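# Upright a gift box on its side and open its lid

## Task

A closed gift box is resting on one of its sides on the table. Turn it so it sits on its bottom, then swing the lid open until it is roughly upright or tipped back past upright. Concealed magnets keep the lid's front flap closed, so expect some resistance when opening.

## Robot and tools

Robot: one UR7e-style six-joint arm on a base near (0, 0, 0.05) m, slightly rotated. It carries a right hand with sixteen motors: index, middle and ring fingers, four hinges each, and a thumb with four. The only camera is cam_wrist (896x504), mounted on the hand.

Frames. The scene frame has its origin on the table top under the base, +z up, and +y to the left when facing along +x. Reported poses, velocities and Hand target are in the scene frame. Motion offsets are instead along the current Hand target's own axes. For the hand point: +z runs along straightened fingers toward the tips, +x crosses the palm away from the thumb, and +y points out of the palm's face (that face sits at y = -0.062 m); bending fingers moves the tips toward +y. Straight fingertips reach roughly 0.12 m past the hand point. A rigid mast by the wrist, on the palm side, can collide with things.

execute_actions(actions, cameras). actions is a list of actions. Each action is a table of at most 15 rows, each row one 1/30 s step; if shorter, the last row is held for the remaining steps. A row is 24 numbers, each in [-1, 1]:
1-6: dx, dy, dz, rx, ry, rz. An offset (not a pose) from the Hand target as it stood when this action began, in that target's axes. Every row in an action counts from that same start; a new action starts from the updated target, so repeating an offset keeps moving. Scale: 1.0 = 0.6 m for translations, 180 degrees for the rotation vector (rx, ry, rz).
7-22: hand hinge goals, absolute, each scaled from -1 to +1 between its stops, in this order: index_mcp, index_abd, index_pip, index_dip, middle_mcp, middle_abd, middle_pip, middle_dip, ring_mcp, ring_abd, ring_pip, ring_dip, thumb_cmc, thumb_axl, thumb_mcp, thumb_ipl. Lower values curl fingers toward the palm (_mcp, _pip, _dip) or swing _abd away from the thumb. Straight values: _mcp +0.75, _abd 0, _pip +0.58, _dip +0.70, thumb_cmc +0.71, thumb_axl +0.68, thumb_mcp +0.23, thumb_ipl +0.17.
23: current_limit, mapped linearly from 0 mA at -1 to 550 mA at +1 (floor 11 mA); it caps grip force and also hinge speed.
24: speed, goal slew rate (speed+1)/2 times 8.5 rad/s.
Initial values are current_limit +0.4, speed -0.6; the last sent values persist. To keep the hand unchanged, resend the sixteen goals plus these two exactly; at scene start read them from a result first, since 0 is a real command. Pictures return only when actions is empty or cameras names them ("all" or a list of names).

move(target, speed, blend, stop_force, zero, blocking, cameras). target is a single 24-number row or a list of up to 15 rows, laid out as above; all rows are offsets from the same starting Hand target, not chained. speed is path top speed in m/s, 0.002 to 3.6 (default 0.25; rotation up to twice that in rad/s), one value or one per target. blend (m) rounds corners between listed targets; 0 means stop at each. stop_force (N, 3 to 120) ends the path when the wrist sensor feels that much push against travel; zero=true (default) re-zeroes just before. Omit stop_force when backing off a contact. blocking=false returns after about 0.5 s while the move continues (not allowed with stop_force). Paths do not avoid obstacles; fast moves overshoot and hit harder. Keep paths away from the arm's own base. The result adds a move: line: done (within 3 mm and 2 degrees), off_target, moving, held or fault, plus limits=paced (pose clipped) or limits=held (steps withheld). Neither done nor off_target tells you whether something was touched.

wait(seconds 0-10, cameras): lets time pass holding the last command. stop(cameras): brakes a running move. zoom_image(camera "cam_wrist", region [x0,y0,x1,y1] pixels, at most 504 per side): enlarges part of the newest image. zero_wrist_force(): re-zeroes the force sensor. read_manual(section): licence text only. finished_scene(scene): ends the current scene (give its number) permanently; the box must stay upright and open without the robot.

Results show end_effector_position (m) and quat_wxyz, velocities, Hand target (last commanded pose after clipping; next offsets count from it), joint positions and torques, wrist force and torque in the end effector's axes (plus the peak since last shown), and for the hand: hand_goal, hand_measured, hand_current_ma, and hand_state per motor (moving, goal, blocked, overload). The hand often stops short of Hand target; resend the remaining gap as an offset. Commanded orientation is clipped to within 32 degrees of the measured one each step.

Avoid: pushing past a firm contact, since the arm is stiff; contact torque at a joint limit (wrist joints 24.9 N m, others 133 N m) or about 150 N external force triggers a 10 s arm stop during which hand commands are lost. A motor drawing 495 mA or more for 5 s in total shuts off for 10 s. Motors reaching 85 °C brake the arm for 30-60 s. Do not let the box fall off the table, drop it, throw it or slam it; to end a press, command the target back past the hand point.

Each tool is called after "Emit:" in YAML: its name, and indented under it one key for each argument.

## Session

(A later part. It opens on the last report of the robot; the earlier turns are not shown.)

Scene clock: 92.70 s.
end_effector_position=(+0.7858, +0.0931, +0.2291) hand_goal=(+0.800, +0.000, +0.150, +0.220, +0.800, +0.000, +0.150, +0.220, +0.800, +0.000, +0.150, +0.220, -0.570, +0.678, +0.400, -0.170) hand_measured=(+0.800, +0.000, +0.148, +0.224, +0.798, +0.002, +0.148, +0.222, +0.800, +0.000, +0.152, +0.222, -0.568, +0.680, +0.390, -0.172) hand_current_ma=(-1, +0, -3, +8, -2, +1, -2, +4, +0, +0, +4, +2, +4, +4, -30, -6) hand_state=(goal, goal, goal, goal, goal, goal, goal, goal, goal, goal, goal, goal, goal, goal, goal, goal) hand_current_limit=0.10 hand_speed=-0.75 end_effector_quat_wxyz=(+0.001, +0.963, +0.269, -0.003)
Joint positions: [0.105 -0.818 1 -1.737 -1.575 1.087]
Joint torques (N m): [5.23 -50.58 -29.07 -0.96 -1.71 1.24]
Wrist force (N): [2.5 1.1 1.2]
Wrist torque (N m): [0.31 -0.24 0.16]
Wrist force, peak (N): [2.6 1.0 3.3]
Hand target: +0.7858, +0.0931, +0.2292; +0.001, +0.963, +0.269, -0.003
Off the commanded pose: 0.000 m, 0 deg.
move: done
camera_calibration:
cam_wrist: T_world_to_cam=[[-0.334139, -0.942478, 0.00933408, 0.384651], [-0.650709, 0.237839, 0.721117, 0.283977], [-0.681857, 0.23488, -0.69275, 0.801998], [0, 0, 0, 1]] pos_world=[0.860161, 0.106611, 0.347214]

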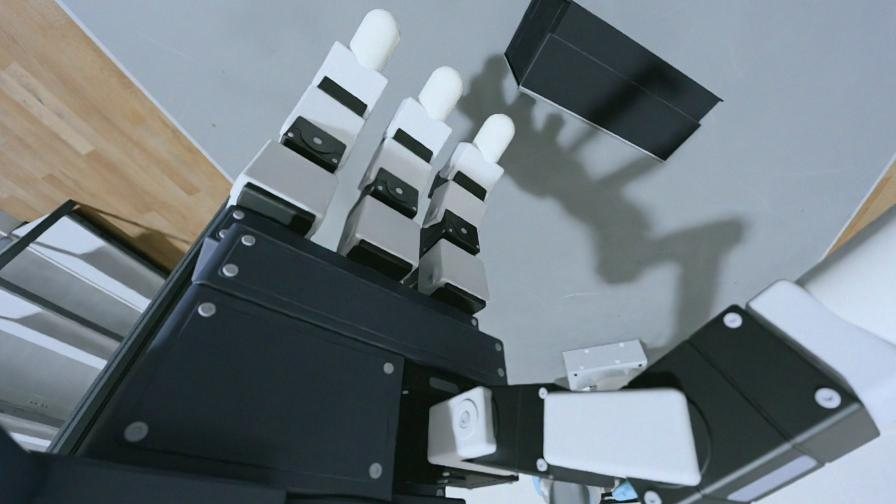

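Emit:
move:
  target:
    - [0.0712,0.0921,0.05,0,0,-0.0833,0.80,0,0.15,0.22,0.80,0,0.15,0.22,0.80,0,0.15,0.22,0.2,0.678,0.225,0.168,0.3,-0.5]
    - [0.0712,0.0921,0.19,0,0,-0.0833,0.80,0,0.15,0.22,0.80,0,0.15,0.22,0.80,0,0.15,0.22,0.2,0.678,0.225,0.168,0.3,-0.5]
    - [-0.0897,0.1358,0.19,0,0,-0.0833,0.80,0,0.15,0.22,0.80,0,0.15,0.22,0.80,0,0.15,0.22,0.2,0.678,0.225,0.168,0.3,-0.5]
  speed: [0.25,0.2,0.06]
  cameras: ["all"]

Scene clock: 102.73 s.
end_effector_position=(+0.7813, -0.0048, +0.1155) hand_goal=(+0.800, +0.000, +0.150, +0.220, +0.800, +0.000, +0.150, +0.220, +0.800, +0.000, +0.150, +0.220, +0.200, +0.678, +0.226, +0.168) hand_measured=(+0.800, +0.000, +0.148, +0.224, +0.798, +0.002, +0.148, +0.222, +0.800, +0.000, +0.152, +0.222, +0.198, +0.680, +0.224, +0.164) hand_current_ma=(-1, +0, -3, +8, -2, +1, -2, +4, +0, +0, +4, +2, -4, +4, -6, -10) hand_state=(goal, goal, goal, goal, goal, goal, goal, goal, goal, goal, goal, goal, goal, goal, goal, goal) hand_current_limit=0.30 hand_speed=-0.50 end_effector_quat_wxyz=(+0.000, +0.920, +0.392, -0.003)
Joint positions: [-0.038 -0.829 1.327 -2.053 -1.578 0.682]
Joint torques (N m): [-7.66 -62.71 -8.4 -3.71 0.26 -1.65]
Wrist force (N): [2.9 1.0 1.4]
Wrist torque (N m): [0.27 -0.22 0.31]
Wrist force, peak (N): [2.9 0.9 2.4]
Hand target: +0.7812, -0.0049, +0.1155; +0.000, +0.920, +0.392, -0.003
Off the commanded pose: 0.000 m, 0 deg.
move: done
camera_calibration:
cam_wrist: T_world_to_cam=[[-0.0790225, -0.996839, 0.00815563, 0.0924755], [-0.689145, 0.0605384, 0.72209, 0.415303], [-0.720302, 0.0514409, -0.691751, 0.772174], [0, 0, 0, 1]] pos_world=[0.84971, 0.0273202, 0.233512]

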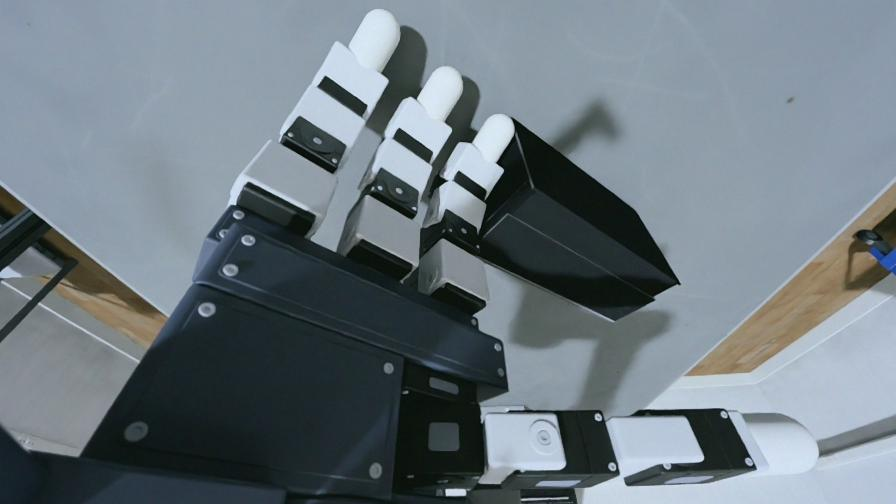

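Emit:
zoom_image:
  camera: "cam_wrist"
  region: [470, 100, 710, 340]

Scaled by 2.100.

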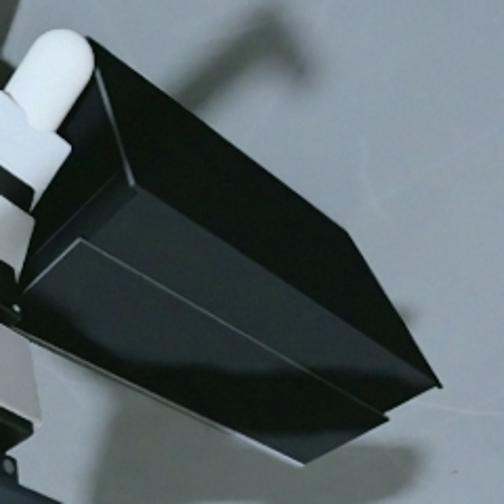

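Emit:
move:
  target:
    - [0.015,0,-0.1667,0,0,0,0.80,0,0.15,0.22,0.80,0,0.15,0.22,0.80,0,0.15,0.22,0.2,0.678,0.225,0.168,0.3,-0.4]
    - [-0.2023,-0.0492,-0.1242,0.3333,-0.0169,-0.0292,0.95,0,-0.25,0.334,0.95,0,-0.25,0.334,0.95,0,-0.25,0.334,-0.571,0.678,0.4,-0.17,0.3,-0.3]
  speed: [0.25,0.35]
  blend: [0.03,0]
  cameras: ["all"]

Scene clock: 108.43 s.
end_effector_position=(+0.6763, -0.0717, +0.1909) hand_goal=(+0.950, +0.000, -0.250, +0.334, +0.950, +0.000, -0.250, +0.334, +0.950, +0.000, -0.250, +0.334, -0.570, +0.678, +0.400, -0.170) hand_measured=(+0.930, +0.000, -0.248, +0.330, +0.932, +0.002, -0.248, +0.332, +0.930, +0.000, -0.248, +0.332, -0.568, +0.680, +0.394, -0.168) hand_current_ma=(-62, +0, +3, -6, -55, +1, +3, -5, -60, +0, +3, -5, +2, +4, -21, +4) hand_state=(blocked, goal, goal, goal, goal, goal, goal, goal, goal, goal, goal, goal, goal, goal, goal, goal) hand_current_limit=0.30 hand_speed=-0.30 end_effector_quat_wxyz=(-0.450, +0.779, +0.377, -0.222)
Joint positions: [-0.296 -0.456 0.312 -0.391 -1.298 0.175]
Joint torques (N m): [4.53 -58.15 -26.69 1.68 -1.28 -1.41]
Wrist force (N): [2.0 2.4 -0.5]
Wrist torque (N m): [0.39 -0.15 0.30]
Wrist force, peak (N): [2.4 0.9 2.7]
Hand target: +0.6763, -0.0717, +0.1909; -0.450, +0.778, +0.377, -0.222
Off the commanded pose: 0.000 m, 0 deg.
move: done
camera_calibration:
cam_wrist: T_world_to_cam=[[-0.228167, -0.808276, -0.542799, 0.236462], [0.0120829, -0.559812, 0.828531, -0.246423], [-0.973547, 0.182485, 0.137497, 0.774561], [0, 0, 0, 1]] pos_world=[0.811002, -0.0881696, 0.226021]

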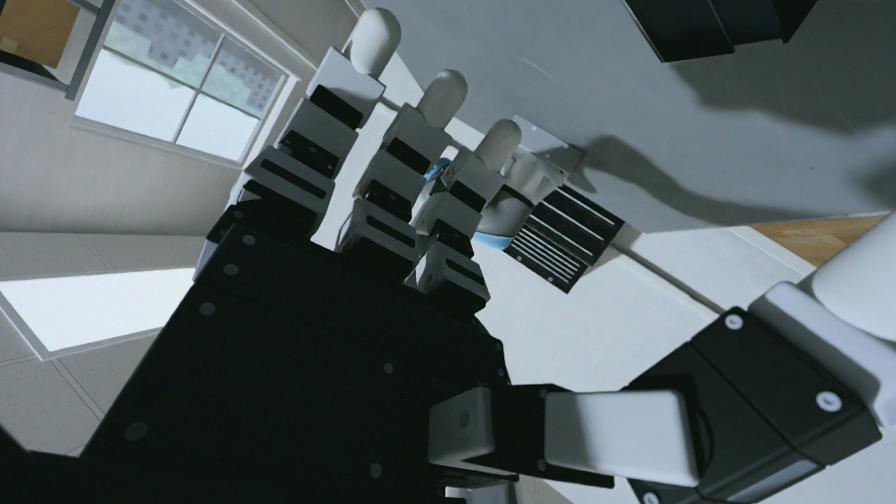

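Emit:
move:
  target: [0,0.1557,0.0937,0,0,0,0.95,0,-0.25,0.334,0.95,0,-0.25,0.334,0.95,0,-0.25,0.334,-0.571,0.678,0.4,-0.17,0.3,-0.3]
  speed: 0.15
  stop_force: 6

Emit:
execute_actions:
  actions:
    - [[0,0,0,0,0,0,0.891,0,-0.446,0.334,0.891,0,-0.446,0.334,0.891,0,-0.446,0.334,-0.571,0.678,0.1,-0.17,0.2,-0.7]]
    - [[0,0,0,0,0,0,0.885,0,-0.45,0.334,0.885,0,-0.45,0.334,0.885,0,-0.45,0.334,-0.571,0.678,-0.3,-0.17,-0.3,-0.8]]
    - [[0,0,0,0,0,0,0.885,0,-0.45,0.334,0.885,0,-0.45,0.334,0.885,0,-0.45,0.334,-0.571,0.678,-0.3,-0.17,-0.3,-0.8]]
  cameras: ["all"]

Scene clock: 111.47 s.
end_effector_position=(+0.6740, -0.0708, +0.0819) hand_goal=(+0.950, +0.000, -0.250, +0.334, +0.950, +0.000, -0.250, +0.334, +0.950, +0.000, -0.250, +0.334, -0.570, +0.678, +0.400, -0.170) hand_measured=(+0.930, +0.000, -0.248, +0.330, +0.932, +0.002, -0.248, +0.332, +0.930, +0.000, -0.248, +0.332, -0.568, +0.680, +0.394, -0.168) hand_current_ma=(-60, +0, +3, -6, -53, +1, +3, -5, -58, +0, +3, -5, +2, +4, -20, +4) hand_state=(blocked, goal, goal, goal, goal, goal, goal, goal, goal, goal, goal, goal, goal, goal, goal, goal) hand_current_limit=0.30 hand_speed=-0.30 end_effector_quat_wxyz=(-0.450, +0.778, +0.377, -0.222)
Joint positions: [-0.297 -0.472 0.623 -0.686 -1.298 0.175]
Joint torques (N m): [-7.28 -56.4 -8.96 -1.17 1.99 1.38]
Wrist force (N): [2.0 2.3 -0.4]
Wrist torque (N m): [0.36 -0.16 0.26]
Wrist force, peak (N): [2.1 3.3 0.0]
Hand target: +0.6740, -0.0708, +0.0819; -0.450, +0.778, +0.377, -0.222
Off the commanded pose: 0.000 m, 0 deg.
move: done

Scene clock: 113.17 s.
end_effector_position=(+0.6740, -0.0708, +0.0819) hand_goal=(+0.886, +0.000, -0.450, +0.334, +0.886, +0.000, -0.450, +0.334, +0.886, +0.000, -0.450, +0.334, -0.570, +0.678, -0.300, -0.170) hand_measured=(+0.886, +0.000, -0.442, +0.336, +0.884, +0.002, -0.446, +0.334, +0.880, +0.000, -0.446, +0.332, -0.566, +0.682, -0.148, -0.162) hand_current_ma=(+1, +0, +16, +4, -2, +1, +8, +0, -11, +0, +6, -3, +9, +8, +192, +26) hand_state=(goal, goal, goal, goal, goal, goal, goal, goal, goal, goal, goal, goal, goal, goal, blocked, goal) hand_current_limit=-0.30 hand_speed=-0.80 end_effector_quat_wxyz=(-0.450, +0.779, +0.377, -0.222)
Joint positions: [-0.297 -0.472 0.623 -0.686 -1.298 0.175]
Joint torques (N m): [-7.18 -58.67 -10.81 0.54 1.6 1.35]
Wrist force (N): [1.9 2.4 -0.6]
Wrist torque (N m): [0.40 -0.14 0.24]
Wrist force, peak (N): [1.8 2.8 -0.5]
Hand target: +0.6740, -0.0708, +0.0819; -0.450, +0.778, +0.377, -0.222
Off the commanded pose: 0.000 m, 0 deg.
Step readings (end_effector_position):
0: (+0.6740, -0.0708, +0.0819)
1: (+0.6740, -0.0708, +0.0819)
2: (+0.6740, -0.0708, +0.0819)
4: (+0.6740, -0.0708, +0.0819)
8: (+0.6740, -0.0708, +0.0819)
15: (+0.6740, -0.0708, +0.0819)
16: (+0.6740, -0.0708, +0.0819)
17: (+0.6740, -0.0708, +0.0819)
19: (+0.6740, -0.0708, +0.0819)
23: (+0.6740, -0.0708, +0.0819)
30: (+0.6740, -0.0708, +0.0819)
31: (+0.6740, -0.0708, +0.0819)
32: (+0.6740, -0.0708, +0.0819)
34: (+0.6740, -0.0708, +0.0819)
38: (+0.6740, -0.0708, +0.0819)
45: (+0.6740, -0.0708, +0.0819)
camera_calibration:
cam_wrist: T_world_to_cam=[[-0.228167, -0.808276, -0.542799, 0.1775], [0.0120829, -0.559812, 0.828531, -0.155581], [-0.973547, 0.182485, 0.137497, 0.787144], [0, 0, 0, 1]] pos_world=[0.808702, -0.0872696, 0.117021]

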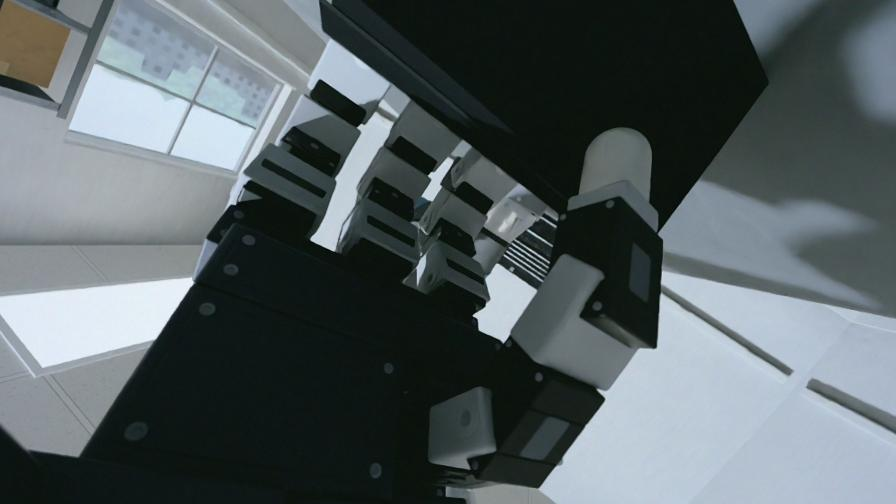

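Emit:
move:
  target:
    - [0,-0.0058,-0.0033,0,0,0,0.86,0,-0.47,0.32,0.86,0,-0.47,0.32,0.86,0,-0.47,0.32,-0.571,0.678,-0.35,-0.2,-0.05,-0.8]
    - [0,-0.038,0.0219,-0.0833,0,0,0.86,0,-0.47,0.32,0.86,0,-0.47,0.32,0.86,0,-0.47,0.32,-0.571,0.678,-0.35,-0.2,-0.05,-0.8]
    - [0,-0.0626,0.0547,-0.1667,0,0,0.86,0,-0.47,0.32,0.86,0,-0.47,0.32,0.86,0,-0.47,0.32,-0.571,0.678,-0.35,-0.2,-0.05,-0.8]
    - [0,-0.0779,0.0926,-0.25,0,0,0.86,0,-0.47,0.32,0.86,0,-0.47,0.32,0.86,0,-0.47,0.32,-0.571,0.678,-0.35,-0.2,-0.05,-0.8]
    - [0,-0.0827,0.1333,-0.3333,0,0,0.86,0,-0.47,0.32,0.86,0,-0.47,0.32,0.86,0,-0.47,0.32,-0.571,0.678,-0.35,-0.2,-0.05,-0.8]
  speed: 0.18
  blend: [0.002,0.006,0.006,0.006,0]
  cameras: ["all"]

Emit:
execute_actions:
  actions:
    - [[0,0,0.0067,0,0,0,0.88,0,-0.45,0.33,0.88,0,-0.45,0.33,0.88,0,-0.45,0.33,-0.571,0.678,-0.45,-0.25,-0.3,-0.85]]
    - [[0,0,-0.0067,0,0,0,0.85,0,-0.3,0.33,0.85,0,-0.3,0.33,0.85,0,-0.3,0.33,-0.571,0.678,-0.5,-0.3,-0.3,-0.85]]
    - [[0,0,-0.0083,0,0,0,0.82,0,-0.15,0.3,0.82,0,-0.15,0.3,0.82,0,-0.15,0.3,-0.571,0.678,-0.55,-0.3,-0.3,-0.85]]
    - [[0,0,-0.0067,0,0,0,0.80,0,0.0,0.25,0.80,0,0.0,0.25,0.80,0,0.0,0.25,-0.571,0.678,-0.6,-0.3,-0.3,-0.85]]
    - [[0,0,-0.01,0,0,0,0.80,0,0.15,0.22,0.80,0,0.15,0.22,0.80,0,0.15,0.22,-0.571,0.678,-0.6,-0.3,-0.3,-0.85]]
    - [[0,0,0,0,0,0,0.80,0,0.15,0.22,0.80,0,0.15,0.22,0.80,0,0.15,0.22,-0.571,0.678,-0.6,-0.3,-0.3,-0.85]]
  cameras: ["all"]

Scene clock: 117.90 s.
end_effector_position=(+0.5999, -0.0128, +0.0852) hand_goal=(+0.860, +0.000, -0.470, +0.320, +0.860, +0.000, -0.470, +0.320, +0.860, +0.000, -0.470, +0.320, -0.570, +0.678, -0.350, -0.200) hand_measured=(+0.886, +0.000, -0.442, +0.336, +0.876, +0.002, -0.448, +0.332, +0.864, +0.000, -0.452, +0.330, -0.558, +0.688, -0.148, -0.168) hand_current_ma=(+85, +0, +82, +41, +45, +1, +62, +30, +10, +0, +47, +22, +33, +29, +261, +141) hand_state=(blocked, goal, blocked, goal, goal, goal, blocked, goal, goal, goal, goal, goal, goal, goal, blocked, blocked) hand_current_limit=-0.05 hand_speed=-0.80 end_effector_quat_wxyz=(+0.000, +0.899, +0.438, -0.004)
Joint positions: [-0.092 -1.148 1.98 -2.386 -1.578 0.527]
Joint torques (N m): [5.3 -30.64 -6.35 -3.85 -1.66 1.33]
Wrist force (N): [2.8 0.9 2.3]
Wrist torque (N m): [0.27 -0.25 0.17]
Wrist force, peak (N): [2.1 4.2 0.3]
Hand target: +0.5999, -0.0128, +0.0852; +0.000, +0.899, +0.438, -0.004
Off the commanded pose: 0.000 m, 0 deg.
move: done
camera_calibration:
cam_wrist: T_world_to_cam=[[0.0221188, -0.999732, 0.00681656, 0.00987322], [-0.690834, -0.0103553, 0.722939, 0.312741], [-0.722675, -0.0206997, -0.690878, 0.621486], [0, 0, 0, 1]] pos_world=[0.664967, 0.0259736, 0.203211]

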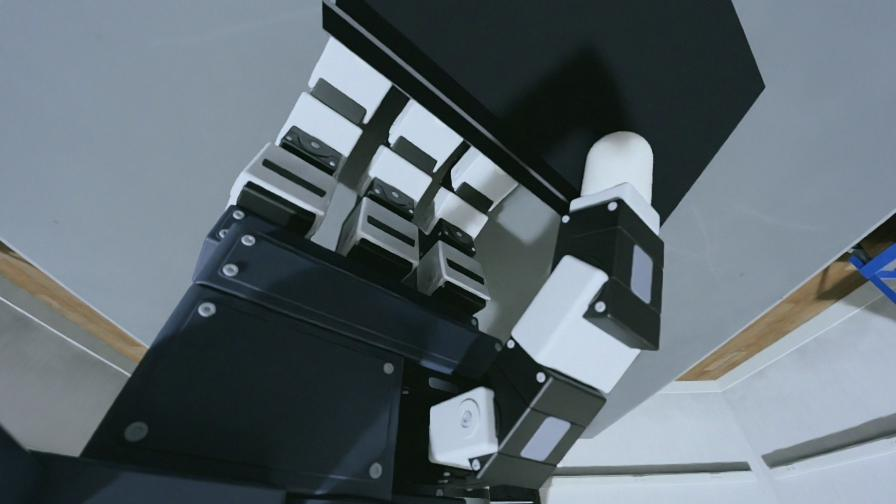

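Scene clock: 121.10 s.
end_effector_position=(+0.6000, -0.0128, +0.1002) hand_goal=(+0.800, +0.000, +0.150, +0.220, +0.800, +0.000, +0.150, +0.220, +0.800, +0.000, +0.150, +0.220, -0.570, +0.678, -0.600, -0.300) hand_measured=(+0.802, +0.000, +0.148, +0.224, +0.802, +0.002, +0.148, +0.224, +0.800, +0.000, +0.150, +0.222, -0.568, +0.680, -0.598, -0.298) hand_current_ma=(+4, +0, -3, +8, +3, +1, -3, +6, -1, +0, +0, +4, +5, +5, +4, +7) hand_state=(goal, goal, goal, goal, goal, goal, goal, goal, goal, goal, goal, goal, goal, goal, goal, goal) hand_current_limit=-0.30 hand_speed=-0.85 end_effector_quat_wxyz=(+0.000, +0.899, +0.438, -0.004)
Joint positions: [-0.091 -1.176 1.969 -2.348 -1.578 0.528]
Joint torques (N m): [5.62 -46.1 -24.93 -0.99 0.42 1.25]
Wrist force (N): [2.6 1.0 2.0]
Wrist torque (N m): [0.19 -0.27 0.18]
Wrist force, peak (N): [2.8 0.8 3.4]
Hand target: +0.6000, -0.0128, +0.1002; +0.000, +0.899, +0.438, -0.004
Off the commanded pose: 0.000 m, 0 deg.
Step readings (end_effector_position):
0: (+0.5999, -0.0128, +0.0852)
1: (+0.5999, -0.0128, +0.0852)
2: (+0.5999, -0.0128, +0.0850)
4: (+0.5999, -0.0128, +0.0836)
8: (+0.5999, -0.0128, +0.0819)
15: (+0.5999, -0.0128, +0.0813)
16: (+0.5999, -0.0128, +0.0812)
17: (+0.5999, -0.0128, +0.0813)
19: (+0.5998, -0.0128, +0.0826)
23: (+0.5999, -0.0128, +0.0843)
30: (+0.5999, -0.0128, +0.0851)
31: (+0.5999, -0.0128, +0.0851)
32: (+0.5999, -0.0128, +0.0854)
34: (+0.6000, -0.0128, +0.0871)
38: (+0.6000, -0.0128, +0.0893)
45: (+0.6000, -0.0128, +0.0901)
46: (+0.6000, -0.0128, +0.0901)
47: (+0.6000, -0.0128, +0.0902)
49: (+0.6000, -0.0128, +0.0918)
53: (+0.6000, -0.0128, +0.0934)
60: (+0.6000, -0.0128, +0.0941)
61: (+0.6000, -0.0128, +0.0941)
62: (+0.6000, -0.0128, +0.0944)
64: (+0.6000, -0.0128, +0.0965)
68: (+0.6000, -0.0128, +0.0991)
75: (+0.6000, -0.0128, +0.1001)
76: (+0.6000, -0.0128, +0.1001)
77: (+0.6000, -0.0128, +0.1001)
79: (+0.6000, -0.0128, +0.1001)
83: (+0.6000, -0.0128, +0.1002)
90: (+0.6000, -0.0128, +0.1002)
camera_calibration:
cam_wrist: T_world_to_cam=[[0.0221225, -0.999731, 0.006961, 0.00973478], [-0.690937, -0.0102563, 0.722842, 0.302054], [-0.722576, -0.0208007, -0.690978, 0.631881], [0, 0, 0, 1]] pos_world=[0.665067, 0.0259737, 0.218211]

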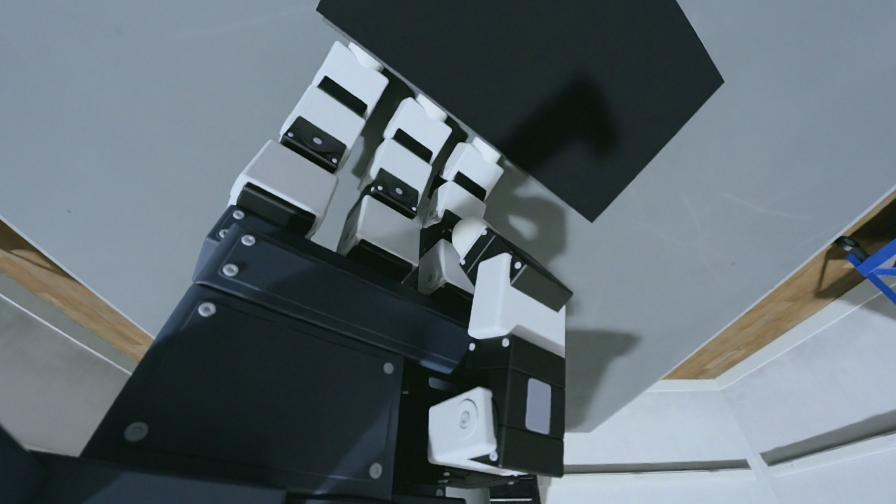

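Emit:
move:
  target: [0,-0.1333,0,0,0,0,0.80,0,0.15,0.22,0.80,0,0.15,0.22,0.80,0,0.15,0.22,-0.571,0.678,-0.6,-0.3,-0.3,-0.85]
  speed: 0.08
  cameras: ["all"]

Scene clock: 123.30 s.
end_effector_position=(+0.5372, +0.0364, +0.1005) hand_goal=(+0.800, +0.000, +0.150, +0.220, +0.800, +0.000, +0.150, +0.220, +0.800, +0.000, +0.150, +0.220, -0.570, +0.678, -0.600, -0.300) hand_measured=(+0.802, +0.000, +0.148, +0.224, +0.802, +0.002, +0.148, +0.224, +0.800, +0.000, +0.150, +0.222, -0.568, +0.680, -0.598, -0.298) hand_current_ma=(+3, +0, -3, +8, +3, +1, -3, +6, -1, +0, +1, +4, +5, +5, +3, +7) hand_state=(goal, goal, goal, goal, goal, goal, goal, goal, goal, goal, goal, goal, goal, goal, goal, goal) hand_current_limit=-0.30 hand_speed=-0.85 end_effector_quat_wxyz=(+0.000, +0.899, +0.438, -0.004)
Joint positions: [-0.007 -1.279 2.124 -2.399 -1.577 0.612]
Joint torques (N m): [5.78 -38.99 -5.6 -3.75 1.73 1.42]
Wrist force (N): [2.1 1.3 2.0]
Wrist torque (N m): [0.20 -0.23 0.12]
Wrist force, peak (N): [2.7 1.5 2.0]
Hand target: +0.5371, +0.0365, +0.1005; +0.000, +0.899, +0.438, -0.004
Off the commanded pose: 0.000 m, 0 deg.
move: done
camera_calibration:
cam_wrist: T_world_to_cam=[[0.0221225, -0.999731, 0.006961, 0.0603117], [-0.690937, -0.0102563, 0.722842, 0.258954], [-0.722576, -0.0208007, -0.690978, 0.587592], [0, 0, 0, 1]] pos_world=[0.602167, 0.0751737, 0.218411]

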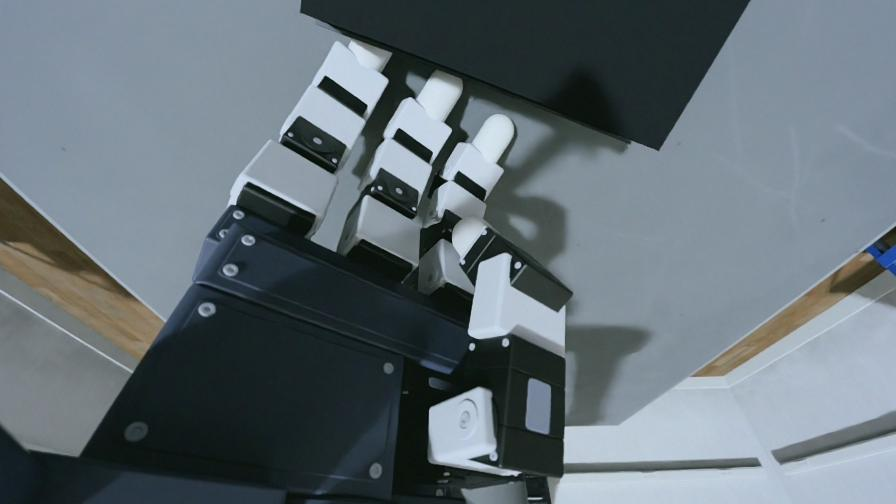

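Emit:
execute_actions:
  actions:
    - [[0,-0.095,0,0,0,0,0.80,0,0.15,0.22,0.80,0,0.15,0.22,0.80,0,0.15,0.22,-0.571,0.678,-0.6,-0.3,-0.3,-0.85]]
  cameras: ["all"]

Scene clock: 126.33 s.
end_effector_position=(+0.4924, +0.0715, +0.1006) hand_goal=(+0.800, +0.000, +0.150, +0.220, +0.800, +0.000, +0.150, +0.220, +0.800, +0.000, +0.150, +0.220, -0.570, +0.678, -0.600, -0.300) hand_measured=(+0.798, +0.000, +0.148, +0.224, +0.798, +0.002, +0.148, +0.222, +0.798, +0.000, +0.148, +0.220, -0.568, +0.680, -0.598, -0.298) hand_current_ma=(-2, +0, -3, +8, -2, +1, -2, +5, -6, +0, -2, +0, +4, +4, +2, +6) hand_state=(goal, goal, goal, goal, goal, goal, goal, goal, goal, goal, goal, goal, goal, goal, goal, goal) hand_current_limit=-0.30 hand_speed=-0.85 end_effector_quat_wxyz=(+0.000, +0.899, +0.438, -0.004)
Joint positions: [0.067 -1.346 2.217 -2.425 -1.575 0.686]
Joint torques (N m): [4.78 -35.91 -2.69 -3.75 -1.39 1.45]
Wrist force (N): [2.5 0.9 1.5]
Wrist torque (N m): [0.25 -0.25 0.13]
Wrist force, peak (N): [2.8 7.0 0.9]
Hand target: +0.4922, +0.0717, +0.1007; +0.000, +0.899, +0.438, -0.004
Off the commanded pose: 0.000 m, 0 deg.
Step readings (end_effector_position):
0: (+0.5371, +0.0365, +0.1005)
1: (+0.5371, +0.0365, +0.1005)
2: (+0.5367, +0.0370, +0.1006)
4: (+0.5239, +0.0483, +0.1009)
8: (+0.5037, +0.0629, +0.0995)
15: (+0.4937, +0.0705, +0.1004)
camera_calibration:
cam_wrist: T_world_to_cam=[[0.0221179, -0.999732, 0.00681968, 0.0964255], [-0.690936, -0.0103553, 0.722841, 0.228225], [-0.722577, -0.0206997, -0.69098, 0.556079], [0, 0, 0, 1]] pos_world=[0.557367, 0.110274, 0.218611]

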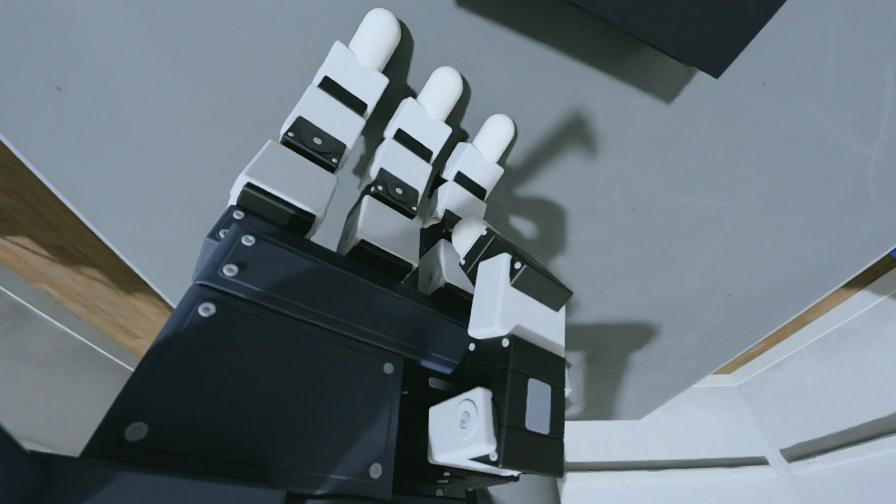

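Emit:
move:
  target:
    - [0,0,-0.1667,0,0,0,0.80,0,0.15,0.22,0.80,0,0.15,0.22,0.80,0,0.15,0.22,-0.571,0.678,-0.6,-0.3,-0.3,-0.85]
    - [0.2363,0.232,-0.2367,0,0,0,0.80,0,0.15,0.22,0.80,0,0.15,0.22,0.80,0,0.15,0.22,-0.571,0.678,0.4,-0.17,0.4,-0.4]
  speed: 0.35
  blend: [0.03,0]
  cameras: ["all"]

Emit:
zoom_image:
  camera: "cam_wrist"
  region: [440, 0, 740, 240]

Scene clock: 129.93 s.
end_effector_position=(+0.6901, +0.0979, +0.2413) hand_goal=(+0.800, +0.000, +0.150, +0.220, +0.800, +0.000, +0.150, +0.220, +0.800, +0.000, +0.150, +0.220, -0.570, +0.678, +0.400, -0.170) hand_measured=(+0.798, +0.000, +0.148, +0.224, +0.798, +0.002, +0.148, +0.222, +0.798, +0.000, +0.148, +0.220, -0.568, +0.680, +0.390, -0.172) hand_current_ma=(-2, +0, -3, +8, -2, +1, -2, +5, -4, +0, -2, +0, +4, +4, -32, -5) hand_state=(goal, goal, goal, goal, goal, goal, goal, goal, goal, goal, goal, goal, goal, goal, goal, goal) hand_current_limit=0.40 hand_speed=-0.40 end_effector_quat_wxyz=(+0.000, +0.899, +0.438, -0.004)
Joint positions: [0.101 -1.128 1.469 -1.894 -1.575 0.721]
Joint torques (N m): [6.04 -36.76 -28.15 -1.01 -1.58 1.31]
Wrist force (N): [2.6 0.8 1.3]
Wrist torque (N m): [0.25 -0.24 0.16]
Wrist force, peak (N): [3.5 1.8 1.2]
Hand target: +0.6901, +0.0979, +0.2413; +0.000, +0.899, +0.438, -0.004
Off the commanded pose: 0.000 m, 0 deg.
move: done
camera_calibration:
cam_wrist: T_world_to_cam=[[0.0221225, -0.999731, 0.006961, 0.11743], [-0.690937, -0.0102563, 0.722842, 0.263449], [-0.722576, -0.0208007, -0.690978, 0.796784], [0, 0, 0, 1]] pos_world=[0.755167, 0.136674, 0.359311]

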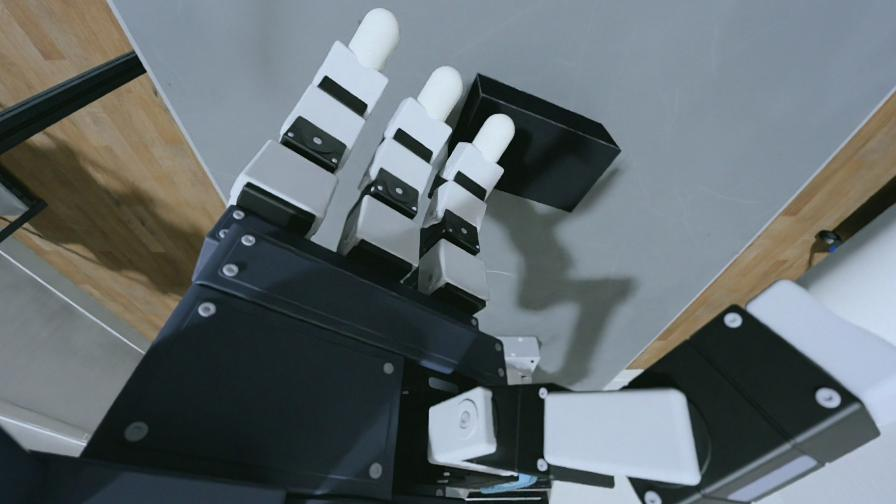

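Scaled by 1.680.

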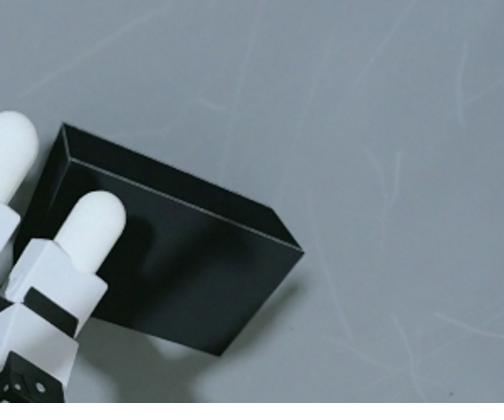

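Emit:
move:
  target: [-0.143,-0.095,0.1855,0.3577,-0.0602,-0.0944,0.98,0,-0.1,0.3,0.98,0,-0.05,0,0.98,-0.1,0.576,0.696,-0.571,0.678,0.55,-0.132,0.3,-0.4]
  speed: 0.35
  cameras: ["all"]

Scene clock: 136.63 s.
end_effector_position=(+0.5916, +0.0652, +0.1308) hand_goal=(+0.980, +0.000, -0.100, +0.300, +0.980, +0.000, -0.050, +0.000, +0.980, -0.100, +0.576, +0.696, -0.570, +0.678, +0.550, -0.132) hand_measured=(+0.972, +0.000, -0.098, +0.298, +0.974, +0.002, -0.048, +0.002, +0.972, -0.096, +0.570, +0.694, -0.568, +0.680, +0.542, -0.134) hand_current_ma=(-18, +0, +2, -5, -16, +1, +2, +5, -22, +5, -11, -5, +4, +4, -24, -7) hand_state=(goal, goal, goal, goal, goal, goal, goal, goal, goal, goal, goal, goal, goal, goal, goal, goal) hand_current_limit=0.30 hand_speed=-0.40 end_effector_quat_wxyz=(-0.438, +0.686, +0.488, -0.315)
Joint positions: [-0.088 -0.675 0.912 -0.666 -1.395 0.091]
Joint torques (N m): [-7.99 -50.57 -27.1 2.04 -1.31 -1.86]
Wrist force (N): [2.1 2.3 -0.4]
Wrist torque (N m): [0.38 -0.17 0.32]
Wrist force, peak (N): [3.0 1.4 1.4]
Hand target: +0.5916, +0.0652, +0.1307; -0.438, +0.686, +0.488, -0.315
Off the commanded pose: 0.000 m, 0 deg.
move: done
camera_calibration:
cam_wrist: T_world_to_cam=[[0.00156147, -0.821552, -0.570131, 0.163711], [0.262424, -0.549814, 0.792994, -0.263037], [-0.964951, -0.150854, 0.214736, 0.681931], [0, 0, 0, 1]] pos_world=[0.726802, 0.0927477, 0.155488]

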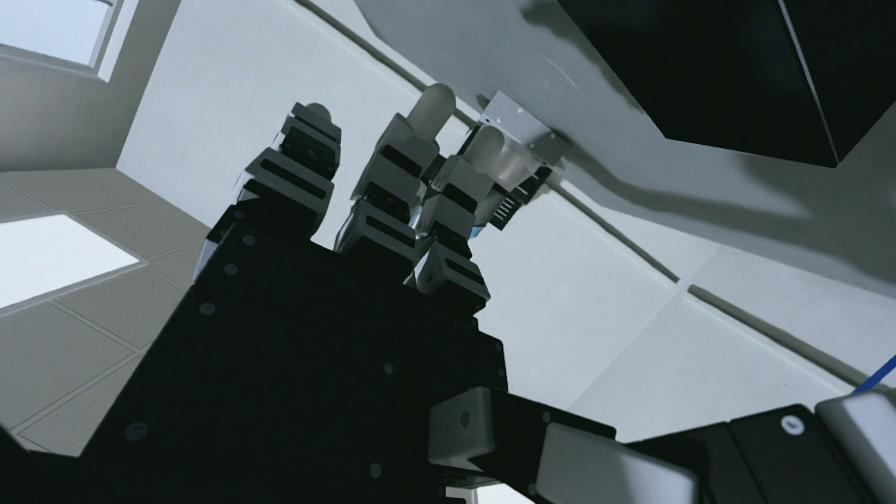

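Emit:
move:
  target: [0,0.1308,0.0638,0,0,0,0.98,0,-0.1,0.3,0.98,0,-0.05,0,0.98,-0.1,0.576,0.696,-0.571,0.678,0.55,-0.132,0.3,-0.4]
  speed: 0.15
  stop_force: 6
  cameras: ["all"]

Scene clock: 139.23 s.
end_effector_position=(+0.5896, +0.0654, +0.0435) hand_goal=(+0.980, +0.000, -0.100, +0.300, +0.980, +0.000, -0.050, +0.000, +0.980, -0.100, +0.576, +0.696, -0.570, +0.678, +0.550, -0.132) hand_measured=(+0.972, +0.000, -0.098, +0.298, +0.974, +0.002, -0.048, +0.002, +0.972, -0.096, +0.570, +0.694, -0.568, +0.680, +0.542, -0.134) hand_current_ma=(-19, +0, +2, -5, -17, +1, +2, +5, -22, +5, -11, -5, +4, +4, -23, -7) hand_state=(goal, goal, goal, goal, goal, goal, goal, goal, goal, goal, goal, goal, goal, goal, goal, goal) hand_current_limit=0.30 hand_speed=-0.40 end_effector_quat_wxyz=(-0.438, +0.686, +0.488, -0.315)
Joint positions: [-0.089 -0.604 1.01 -0.835 -1.396 0.091]
Joint torques (N m): [-2.32 -51.53 -7.15 -0.86 1.34 1.15]
Wrist force (N): [1.9 2.3 -0.6]
Wrist torque (N m): [0.41 -0.14 0.30]
Wrist force, peak (N): [2.0 3.1 -0.2]
Hand target: +0.5896, +0.0654, +0.0435; -0.438, +0.686, +0.488, -0.315
Off the commanded pose: 0.000 m, 0 deg.
move: done
camera_calibration:
cam_wrist: T_world_to_cam=[[0.00146081, -0.821534, -0.570157, 0.114179], [0.262705, -0.549816, 0.792898, -0.19337], [-0.964875, -0.150942, 0.215018, 0.698711], [0, 0, 0, 1]] pos_world=[0.724801, 0.0929479, 0.0681873]

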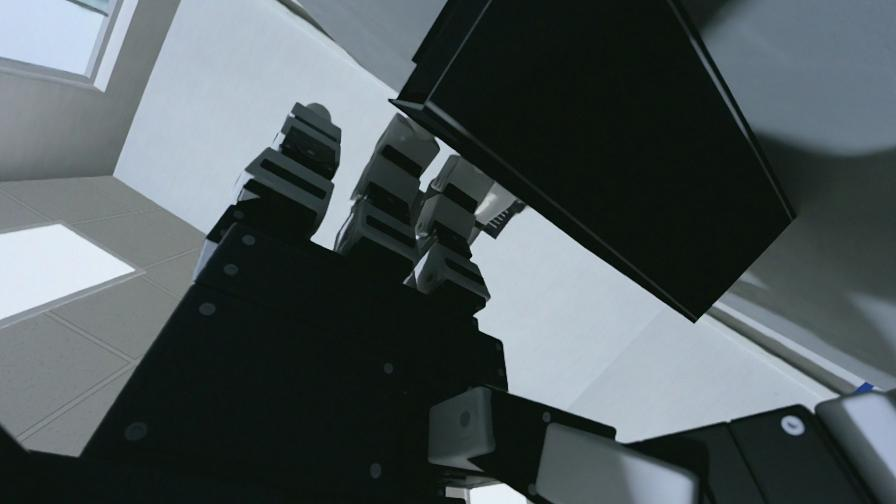

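Emit:
execute_actions:
  actions:
    - [[0,0,0,0,0,0,0.93,0,-0.293,0.348,0.98,0,-0.05,0,0.98,-0.1,0.576,0.696,-0.571,0.678,0.2,-0.132,-0.1,-0.6]]
    - [[0,0,0,0,0,0,0.76,0,-0.293,0.348,0.98,0,-0.05,0,0.98,-0.1,0.576,0.696,-0.571,0.678,0.02,-0.132,-0.2,-0.7]]
    - [[0,0,0,0,0,0,0.62,0,-0.293,0.348,0.98,0,-0.05,0,0.98,-0.1,0.576,0.696,-0.571,0.678,-0.2,-0.132,-0.2,-0.8]]
    - [[0,0,0,0,0,0,0.62,0,-0.293,0.348,0.98,0,-0.05,0,0.98,-0.1,0.576,0.696,-0.571,0.678,-0.3,-0.132,-0.2,-0.8]]
  cameras: ["all"]

Scene clock: 142.43 s.
end_effector_position=(+0.5896, +0.0654, +0.0434) hand_goal=(+0.620, +0.000, -0.292, +0.348, +0.980, +0.000, -0.050, +0.000, +0.980, -0.100, +0.576, +0.696, -0.570, +0.678, -0.300, -0.132) hand_measured=(+0.752, +0.000, -0.278, +0.350, +0.974, +0.002, -0.048, +0.002, +0.972, -0.096, +0.570, +0.694, -0.568, +0.680, +0.028, -0.124) hand_current_ma=(+220, +0, +35, +2, -17, +1, +2, +5, -22, +5, -11, -5, +2, +3, +220, +25) hand_state=(blocked, goal, goal, goal, goal, goal, goal, goal, goal, goal, goal, goal, goal, goal, blocked, goal) hand_current_limit=-0.20 hand_speed=-0.80 end_effector_quat_wxyz=(-0.438, +0.686, +0.488, -0.315)
Joint positions: [-0.089 -0.604 1.01 -0.835 -1.396 0.091]
Joint torques (N m): [3.08 -53.31 -8.53 0.09 1.35 0.99]
Wrist force (N): [1.9 0.2 -2.1]
Wrist torque (N m): [0.41 -0.16 0.33]
Wrist force, peak (N): [2.1 2.6 -0.7]
Hand target: +0.5896, +0.0654, +0.0435; -0.438, +0.686, +0.488, -0.315
Off the commanded pose: 0.000 m, 0 deg.
Step readings (end_effector_position):
0: (+0.5896, +0.0654, +0.0435)
1: (+0.5896, +0.0654, +0.0435)
2: (+0.5896, +0.0654, +0.0435)
4: (+0.5896, +0.0654, +0.0435)
8: (+0.5896, +0.0654, +0.0435)
15: (+0.5896, +0.0654, +0.0435)
16: (+0.5896, +0.0654, +0.0435)
17: (+0.5896, +0.0654, +0.0435)
19: (+0.5896, +0.0654, +0.0435)
23: (+0.5896, +0.0654, +0.0434)
30: (+0.5896, +0.0654, +0.0434)
31: (+0.5896, +0.0654, +0.0434)
32: (+0.5896, +0.0654, +0.0434)
34: (+0.5896, +0.0654, +0.0434)
38: (+0.5896, +0.0654, +0.0434)
45: (+0.5896, +0.0654, +0.0434)
46: (+0.5896, +0.0654, +0.0434)
47: (+0.5896, +0.0654, +0.0434)
49: (+0.5896, +0.0654, +0.0434)
53: (+0.5896, +0.0654, +0.0434)
60: (+0.5896, +0.0654, +0.0434)
camera_calibration:
cam_wrist: T_world_to_cam=[[0.00146081, -0.821534, -0.570157, 0.114179], [0.262705, -0.549816, 0.792898, -0.19337], [-0.964875, -0.150942, 0.215018, 0.698711], [0, 0, 0, 1]] pos_world=[0.724801, 0.0929479, 0.0681873]

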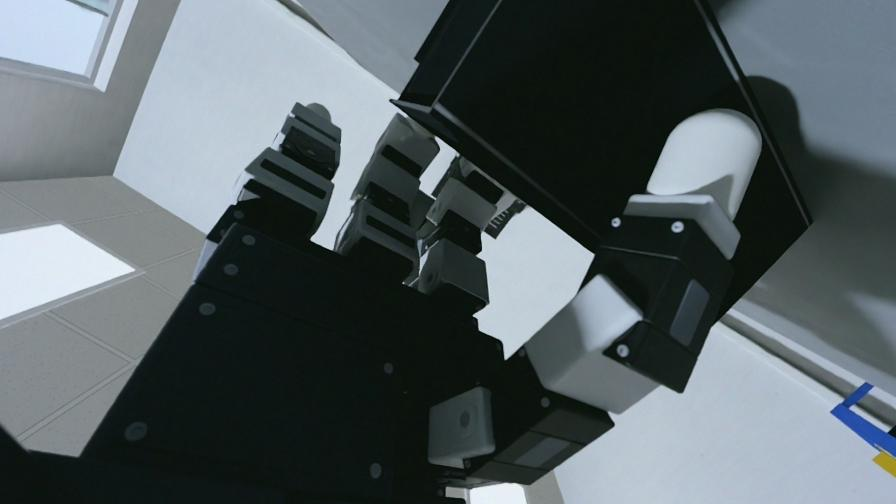

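Emit:
execute_actions:
  actions:
    - [[0,0,0,0,0,0,0.42,0,-0.293,0.348,0.80,0,-0.071,0,0.98,-0.1,0.576,0.696,-0.571,0.678,-0.5,-0.25,0.4,-0.7]]
    - [[0,0,0,0,0,0,0.35,0,-0.293,0.348,0.68,0,-0.071,0,0.98,-0.1,0.576,0.696,-0.571,0.678,-0.6,-0.3,0.5,-0.7]]
    - [[0,0,0,0,0,0,0.30,0,-0.293,0.348,0.72,0,-0.2,-0.3,0.98,-0.1,0.576,0.696,-0.571,0.678,-0.6,-0.3,0.7,-0.8]]
    - [[0,0,0,0,0,0,0.30,0,-0.293,0.348,0.80,0,-0.3,-0.55,0.98,-0.1,0.576,0.696,-0.571,0.678,-0.6,-0.3,0.75,-0.85]]
    - [[0,0,0,0,0,0,0.30,0,-0.293,0.348,0.80,0,-0.3,-0.55,0.98,-0.1,0.576,0.696,-0.571,0.678,-0.6,-0.3,0.75,-0.85]]
  cameras: ["all"]

Scene clock: 145.77 s.
end_effector_position=(+0.5896, +0.0654, +0.0434) hand_goal=(+0.300, +0.000, -0.292, +0.348, +0.800, +0.000, -0.300, -0.550, +0.980, -0.100, +0.576, +0.696, -0.570, +0.678, -0.600, -0.300) hand_measured=(+0.736, -0.006, -0.242, +0.364, +0.838, -0.008, -0.074, -0.454, +0.972, -0.096, +0.570, +0.694, -0.538, +0.692, +0.060, -0.214) hand_current_ma=(+481, -10, +169, +46, +132, -14, +481, +368, -22, +5, -11, -5, +101, +49, +481, +465) hand_state=(blocked, goal, blocked, goal, blocked, goal, blocked, blocked, goal, goal, goal, goal, blocked, goal, blocked, blocked) hand_current_limit=0.75 hand_speed=-0.85 end_effector_quat_wxyz=(-0.438, +0.686, +0.488, -0.315)
Joint positions: [-0.089 -0.604 1.01 -0.835 -1.396 0.091]
Joint torques (N m): [2.44 -54.3 -13.78 1.14 1.41 1.02]
Wrist force (N): [1.7 1.5 -1.2]
Wrist torque (N m): [0.32 -0.24 0.44]
Wrist force, peak (N): [1.8 -3.3 -3.5]
Hand target: +0.5896, +0.0654, +0.0435; -0.438, +0.686, +0.488, -0.315
Off the commanded pose: 0.000 m, 0 deg.
Step readings (end_effector_position):
0: (+0.5896, +0.0654, +0.0434)
1: (+0.5896, +0.0654, +0.0434)
2: (+0.5896, +0.0654, +0.0434)
4: (+0.5896, +0.0654, +0.0434)
8: (+0.5896, +0.0654, +0.0434)
15: (+0.5896, +0.0654, +0.0434)
16: (+0.5896, +0.0654, +0.0434)
17: (+0.5896, +0.0654, +0.0434)
19: (+0.5896, +0.0654, +0.0434)
23: (+0.5896, +0.0654, +0.0434)
30: (+0.5896, +0.0654, +0.0434)
31: (+0.5896, +0.0654, +0.0434)
32: (+0.5896, +0.0654, +0.0434)
34: (+0.5896, +0.0654, +0.0434)
38: (+0.5896, +0.0654, +0.0434)
45: (+0.5896, +0.0654, +0.0434)
46: (+0.5896, +0.0654, +0.0434)
47: (+0.5896, +0.0654, +0.0434)
49: (+0.5896, +0.0654, +0.0434)
53: (+0.5896, +0.0654, +0.0434)
60: (+0.5896, +0.0654, +0.0434)
61: (+0.5896, +0.0654, +0.0434)
62: (+0.5896, +0.0654, +0.0434)
64: (+0.5896, +0.0654, +0.0434)
68: (+0.5896, +0.0654, +0.0434)
75: (+0.5896, +0.0654, +0.0434)
camera_calibration:
cam_wrist: T_world_to_cam=[[0.00146081, -0.821534, -0.570157, 0.114179], [0.262705, -0.549816, 0.792898, -0.19337], [-0.964875, -0.150942, 0.215018, 0.698711], [0, 0, 0, 1]] pos_world=[0.724801, 0.0929479, 0.0681873]

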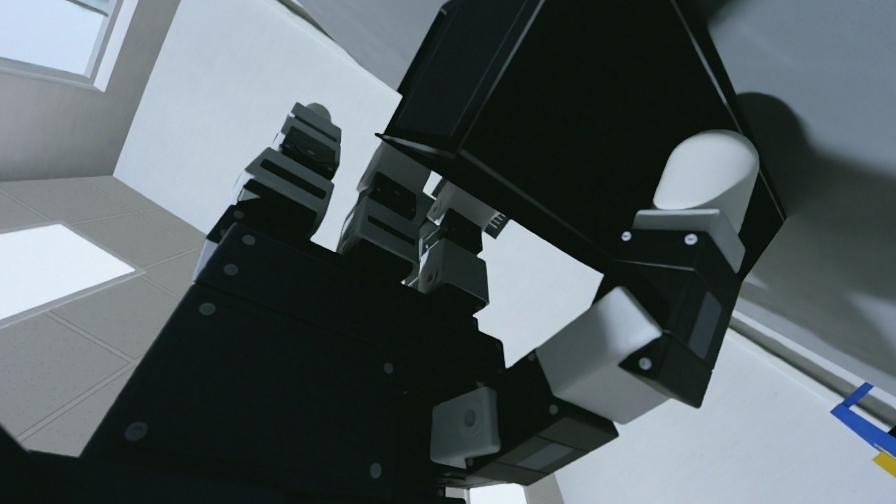

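Emit:
zoom_image:
  camera: "cam_wrist"
  region: [340, 0, 600, 280]

Scaled by 1.800.

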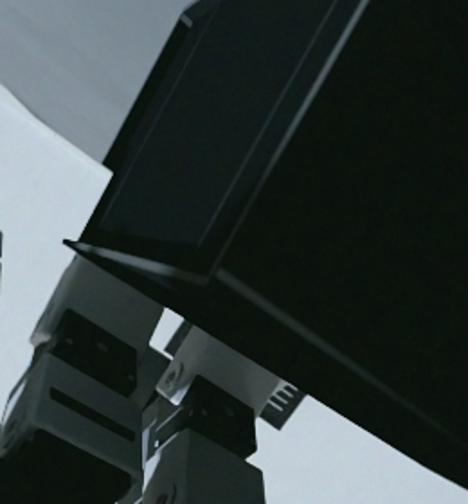

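Emit:
execute_actions:
  actions:
    - [[0,0,0,0,0,0,0.30,0,-0.293,0.348,0.90,0,-0.35,-0.65,0.98,-0.1,0.576,0.696,-0.571,0.678,-0.6,-0.3,0.78,-0.8]]
    - [[0,0,0,0,0,0,0.30,0,-0.293,0.348,0.98,0,-0.4,-0.75,0.98,-0.1,0.576,0.696,-0.571,0.678,-0.6,-0.3,0.78,-0.8]]
  cameras: ["all"]

Emit:
zoom_image:
  camera: "cam_wrist"
  region: [340, 0, 600, 280]

Scene clock: 148.07 s.
end_effector_position=(+0.5896, +0.0654, +0.0434) hand_goal=(+0.300, +0.000, -0.292, +0.348, +0.980, +0.000, -0.400, -0.750, +0.980, -0.100, +0.576, +0.696, -0.570, +0.678, -0.600, -0.300) hand_measured=(+0.736, -0.008, -0.240, +0.372, +0.998, -0.004, -0.332, -0.730, +0.972, -0.096, +0.570, +0.694, -0.540, +0.692, +0.072, -0.220) hand_current_ma=(+489, -18, +178, +73, +55, -7, +244, +58, -22, +5, -11, -5, +96, +49, +489, +420) hand_state=(blocked, goal, blocked, blocked, goal, goal, blocked, blocked, goal, goal, goal, goal, blocked, goal, blocked, blocked) hand_current_limit=0.78 hand_speed=-0.80 end_effector_quat_wxyz=(-0.438, +0.686, +0.488, -0.315)
Joint positions: [-0.089 -0.604 1.01 -0.835 -1.396 0.091]
Joint torques (N m): [3.68 -56.24 -15.45 1.75 1.28 1.15]
Wrist force (N): [2.0 3.3 -0.2]
Wrist torque (N m): [0.43 -0.14 0.28]
Wrist force, peak (N): [2.1 3.3 -0.1]
Hand target: +0.5896, +0.0654, +0.0435; -0.438, +0.686, +0.488, -0.315
Off the commanded pose: 0.000 m, 0 deg.
Step readings (end_effector_position):
0: (+0.5896, +0.0654, +0.0434)
1: (+0.5896, +0.0654, +0.0434)
2: (+0.5896, +0.0654, +0.0434)
4: (+0.5896, +0.0654, +0.0434)
8: (+0.5896, +0.0654, +0.0434)
15: (+0.5896, +0.0654, +0.0434)
16: (+0.5896, +0.0654, +0.0434)
17: (+0.5896, +0.0654, +0.0434)
19: (+0.5896, +0.0654, +0.0434)
23: (+0.5896, +0.0654, +0.0434)
30: (+0.5896, +0.0654, +0.0434)
camera_calibration:
cam_wrist: T_world_to_cam=[[0.00146081, -0.821534, -0.570157, 0.114179], [0.262705, -0.549816, 0.792898, -0.19337], [-0.964875, -0.150942, 0.215018, 0.698711], [0, 0, 0, 1]] pos_world=[0.724801, 0.0929479, 0.0681873]

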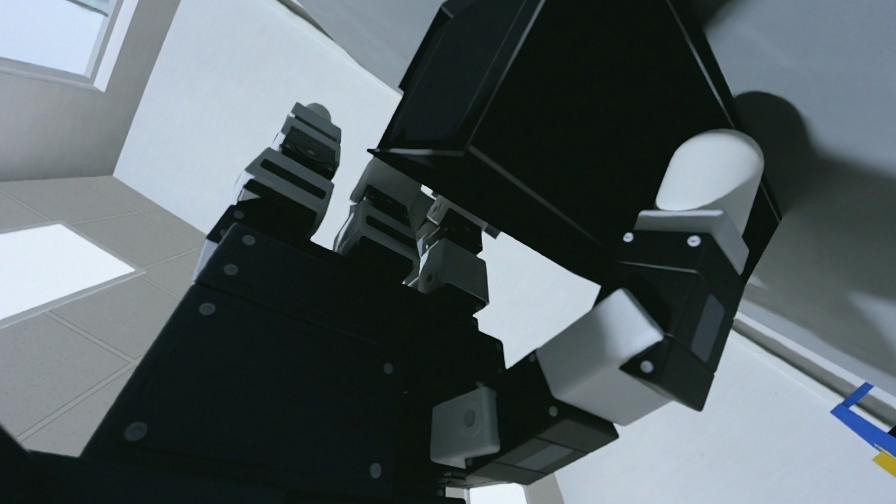

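Scaled by 1.800.

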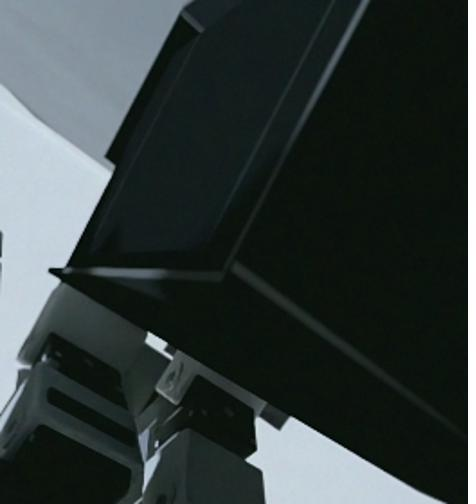

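Emit:
execute_actions:
  actions:
    - [[0,0,0,0,0,0,0.97,0,-0.1,0.3,0.98,0,-0.15,-0.2,0.98,-0.1,0.576,0.696,-0.571,0.678,0.55,-0.132,0.3,-0.5]]
    - [[0,0,0,0,0,0,0.97,0,-0.1,0.3,0.98,0,-0.05,0,0.98,-0.1,0.576,0.696,-0.571,0.678,0.55,-0.132,0.3,-0.5]]

Emit:
move:
  target: [0,-0.1511,-0.0704,0,0,0,0.97,0,-0.1,0.3,0.98,0,-0.05,0,0.98,-0.1,0.576,0.696,-0.571,0.678,0.55,-0.132,0.3,-0.5]
  speed: 0.2
  cameras: ["all"]

Scene clock: 155.47 s.
end_effector_position=(+0.5896, +0.0654, +0.0434) hand_goal=(+0.970, +0.000, -0.100, +0.300, +0.980, +0.000, -0.050, +0.000, +0.980, -0.100, +0.576, +0.696, -0.570, +0.678, +0.550, -0.132) hand_measured=(+0.948, -0.004, -0.104, +0.304, +0.974, -0.002, -0.056, -0.002, +0.972, -0.096, +0.570, +0.694, -0.568, +0.680, +0.542, -0.134) hand_current_ma=(-65, -6, -10, +6, -15, -4, -12, -5, -22, +5, -11, -5, +4, +5, -23, -4) hand_state=(blocked, goal, goal, goal, goal, goal, goal, goal, goal, goal, goal, goal, goal, goal, goal, goal) hand_current_limit=0.30 hand_speed=-0.50 end_effector_quat_wxyz=(-0.438, +0.686, +0.488, -0.315)
Joint positions: [-0.089 -0.604 1.01 -0.835 -1.396 0.091]
Joint torques (N m): [1.89 -58.24 -20.26 1.71 1.12 0.9]
Wrist force (N): [1.8 2.3 -0.8]
Wrist torque (N m): [0.43 -0.12 0.28]
Wrist force, peak (N): [2.2 3.3 -0.4]
Hand target: +0.5896, +0.0654, +0.0435; -0.438, +0.686, +0.488, -0.315
Off the commanded pose: 0.000 m, 0 deg.
Step readings (end_effector_position):
0: (+0.5896, +0.0654, +0.0434)
1: (+0.5896, +0.0654, +0.0434)
2: (+0.5896, +0.0654, +0.0434)
4: (+0.5896, +0.0654, +0.0434)
8: (+0.5896, +0.0654, +0.0434)
15: (+0.5896, +0.0654, +0.0434)
16: (+0.5896, +0.0654, +0.0434)
17: (+0.5896, +0.0654, +0.0434)
19: (+0.5896, +0.0654, +0.0434)
23: (+0.5896, +0.0654, +0.0434)
30: (+0.5896, +0.0654, +0.0434)

Scene clock: 156.67 s.
end_effector_position=(+0.5902, +0.0657, +0.1433) hand_goal=(+0.970, +0.000, -0.100, +0.300, +0.980, +0.000, -0.050, +0.000, +0.980, -0.100, +0.576, +0.696, -0.570, +0.678, +0.550, -0.132) hand_measured=(+0.948, -0.004, -0.104, +0.304, +0.972, -0.002, -0.056, -0.002, +0.972, -0.096, +0.570, +0.694, -0.568, +0.680, +0.542, -0.134) hand_current_ma=(-64, -6, -10, +6, -17, -4, -12, -5, -22, +5, -11, -5, +4, +5, -23, -4) hand_state=(blocked, goal, goal, goal, goal, goal, goal, goal, goal, goal, goal, goal, goal, goal, goal, goal) hand_current_limit=0.30 hand_speed=-0.50 end_effector_quat_wxyz=(-0.438, +0.686, +0.488, -0.315)
Joint positions: [-0.088 -0.687 0.901 -0.643 -1.395 0.091]
Joint torques (N m): [5.87 -66.95 -27.08 2.03 -1.42 -1.39]
Wrist force (N): [2.1 2.3 -0.4]
Wrist torque (N m): [0.38 -0.17 0.30]
Wrist force, peak (N): [2.1 3.3 -0.3]
Hand target: +0.5902, +0.0657, +0.1435; -0.438, +0.686, +0.488, -0.315
Off the commanded pose: 0.000 m, 0 deg.
move: done
camera_calibration:
cam_wrist: T_world_to_cam=[[0.00151567, -0.821526, -0.57017, 0.171344], [0.262629, -0.549828, 0.792915, -0.27252], [-0.964896, -0.150945, 0.214923, 0.677886], [0, 0, 0, 1]] pos_world=[0.725401, 0.0932479, 0.168087]

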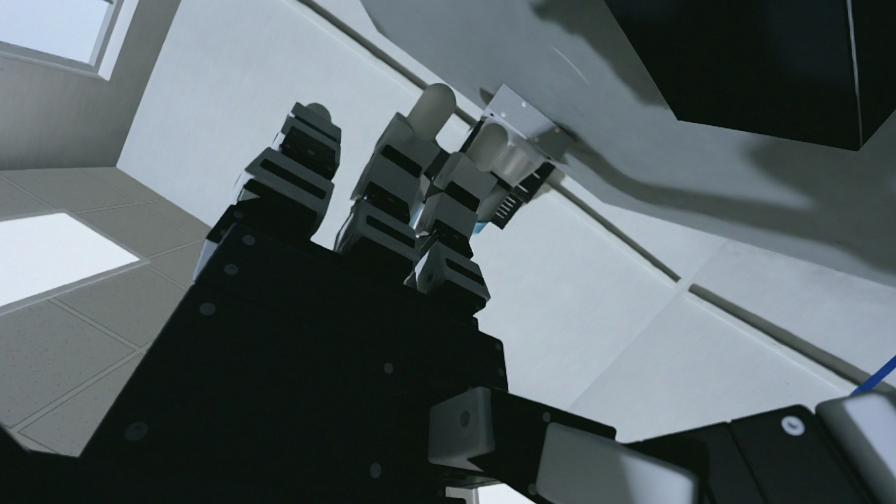

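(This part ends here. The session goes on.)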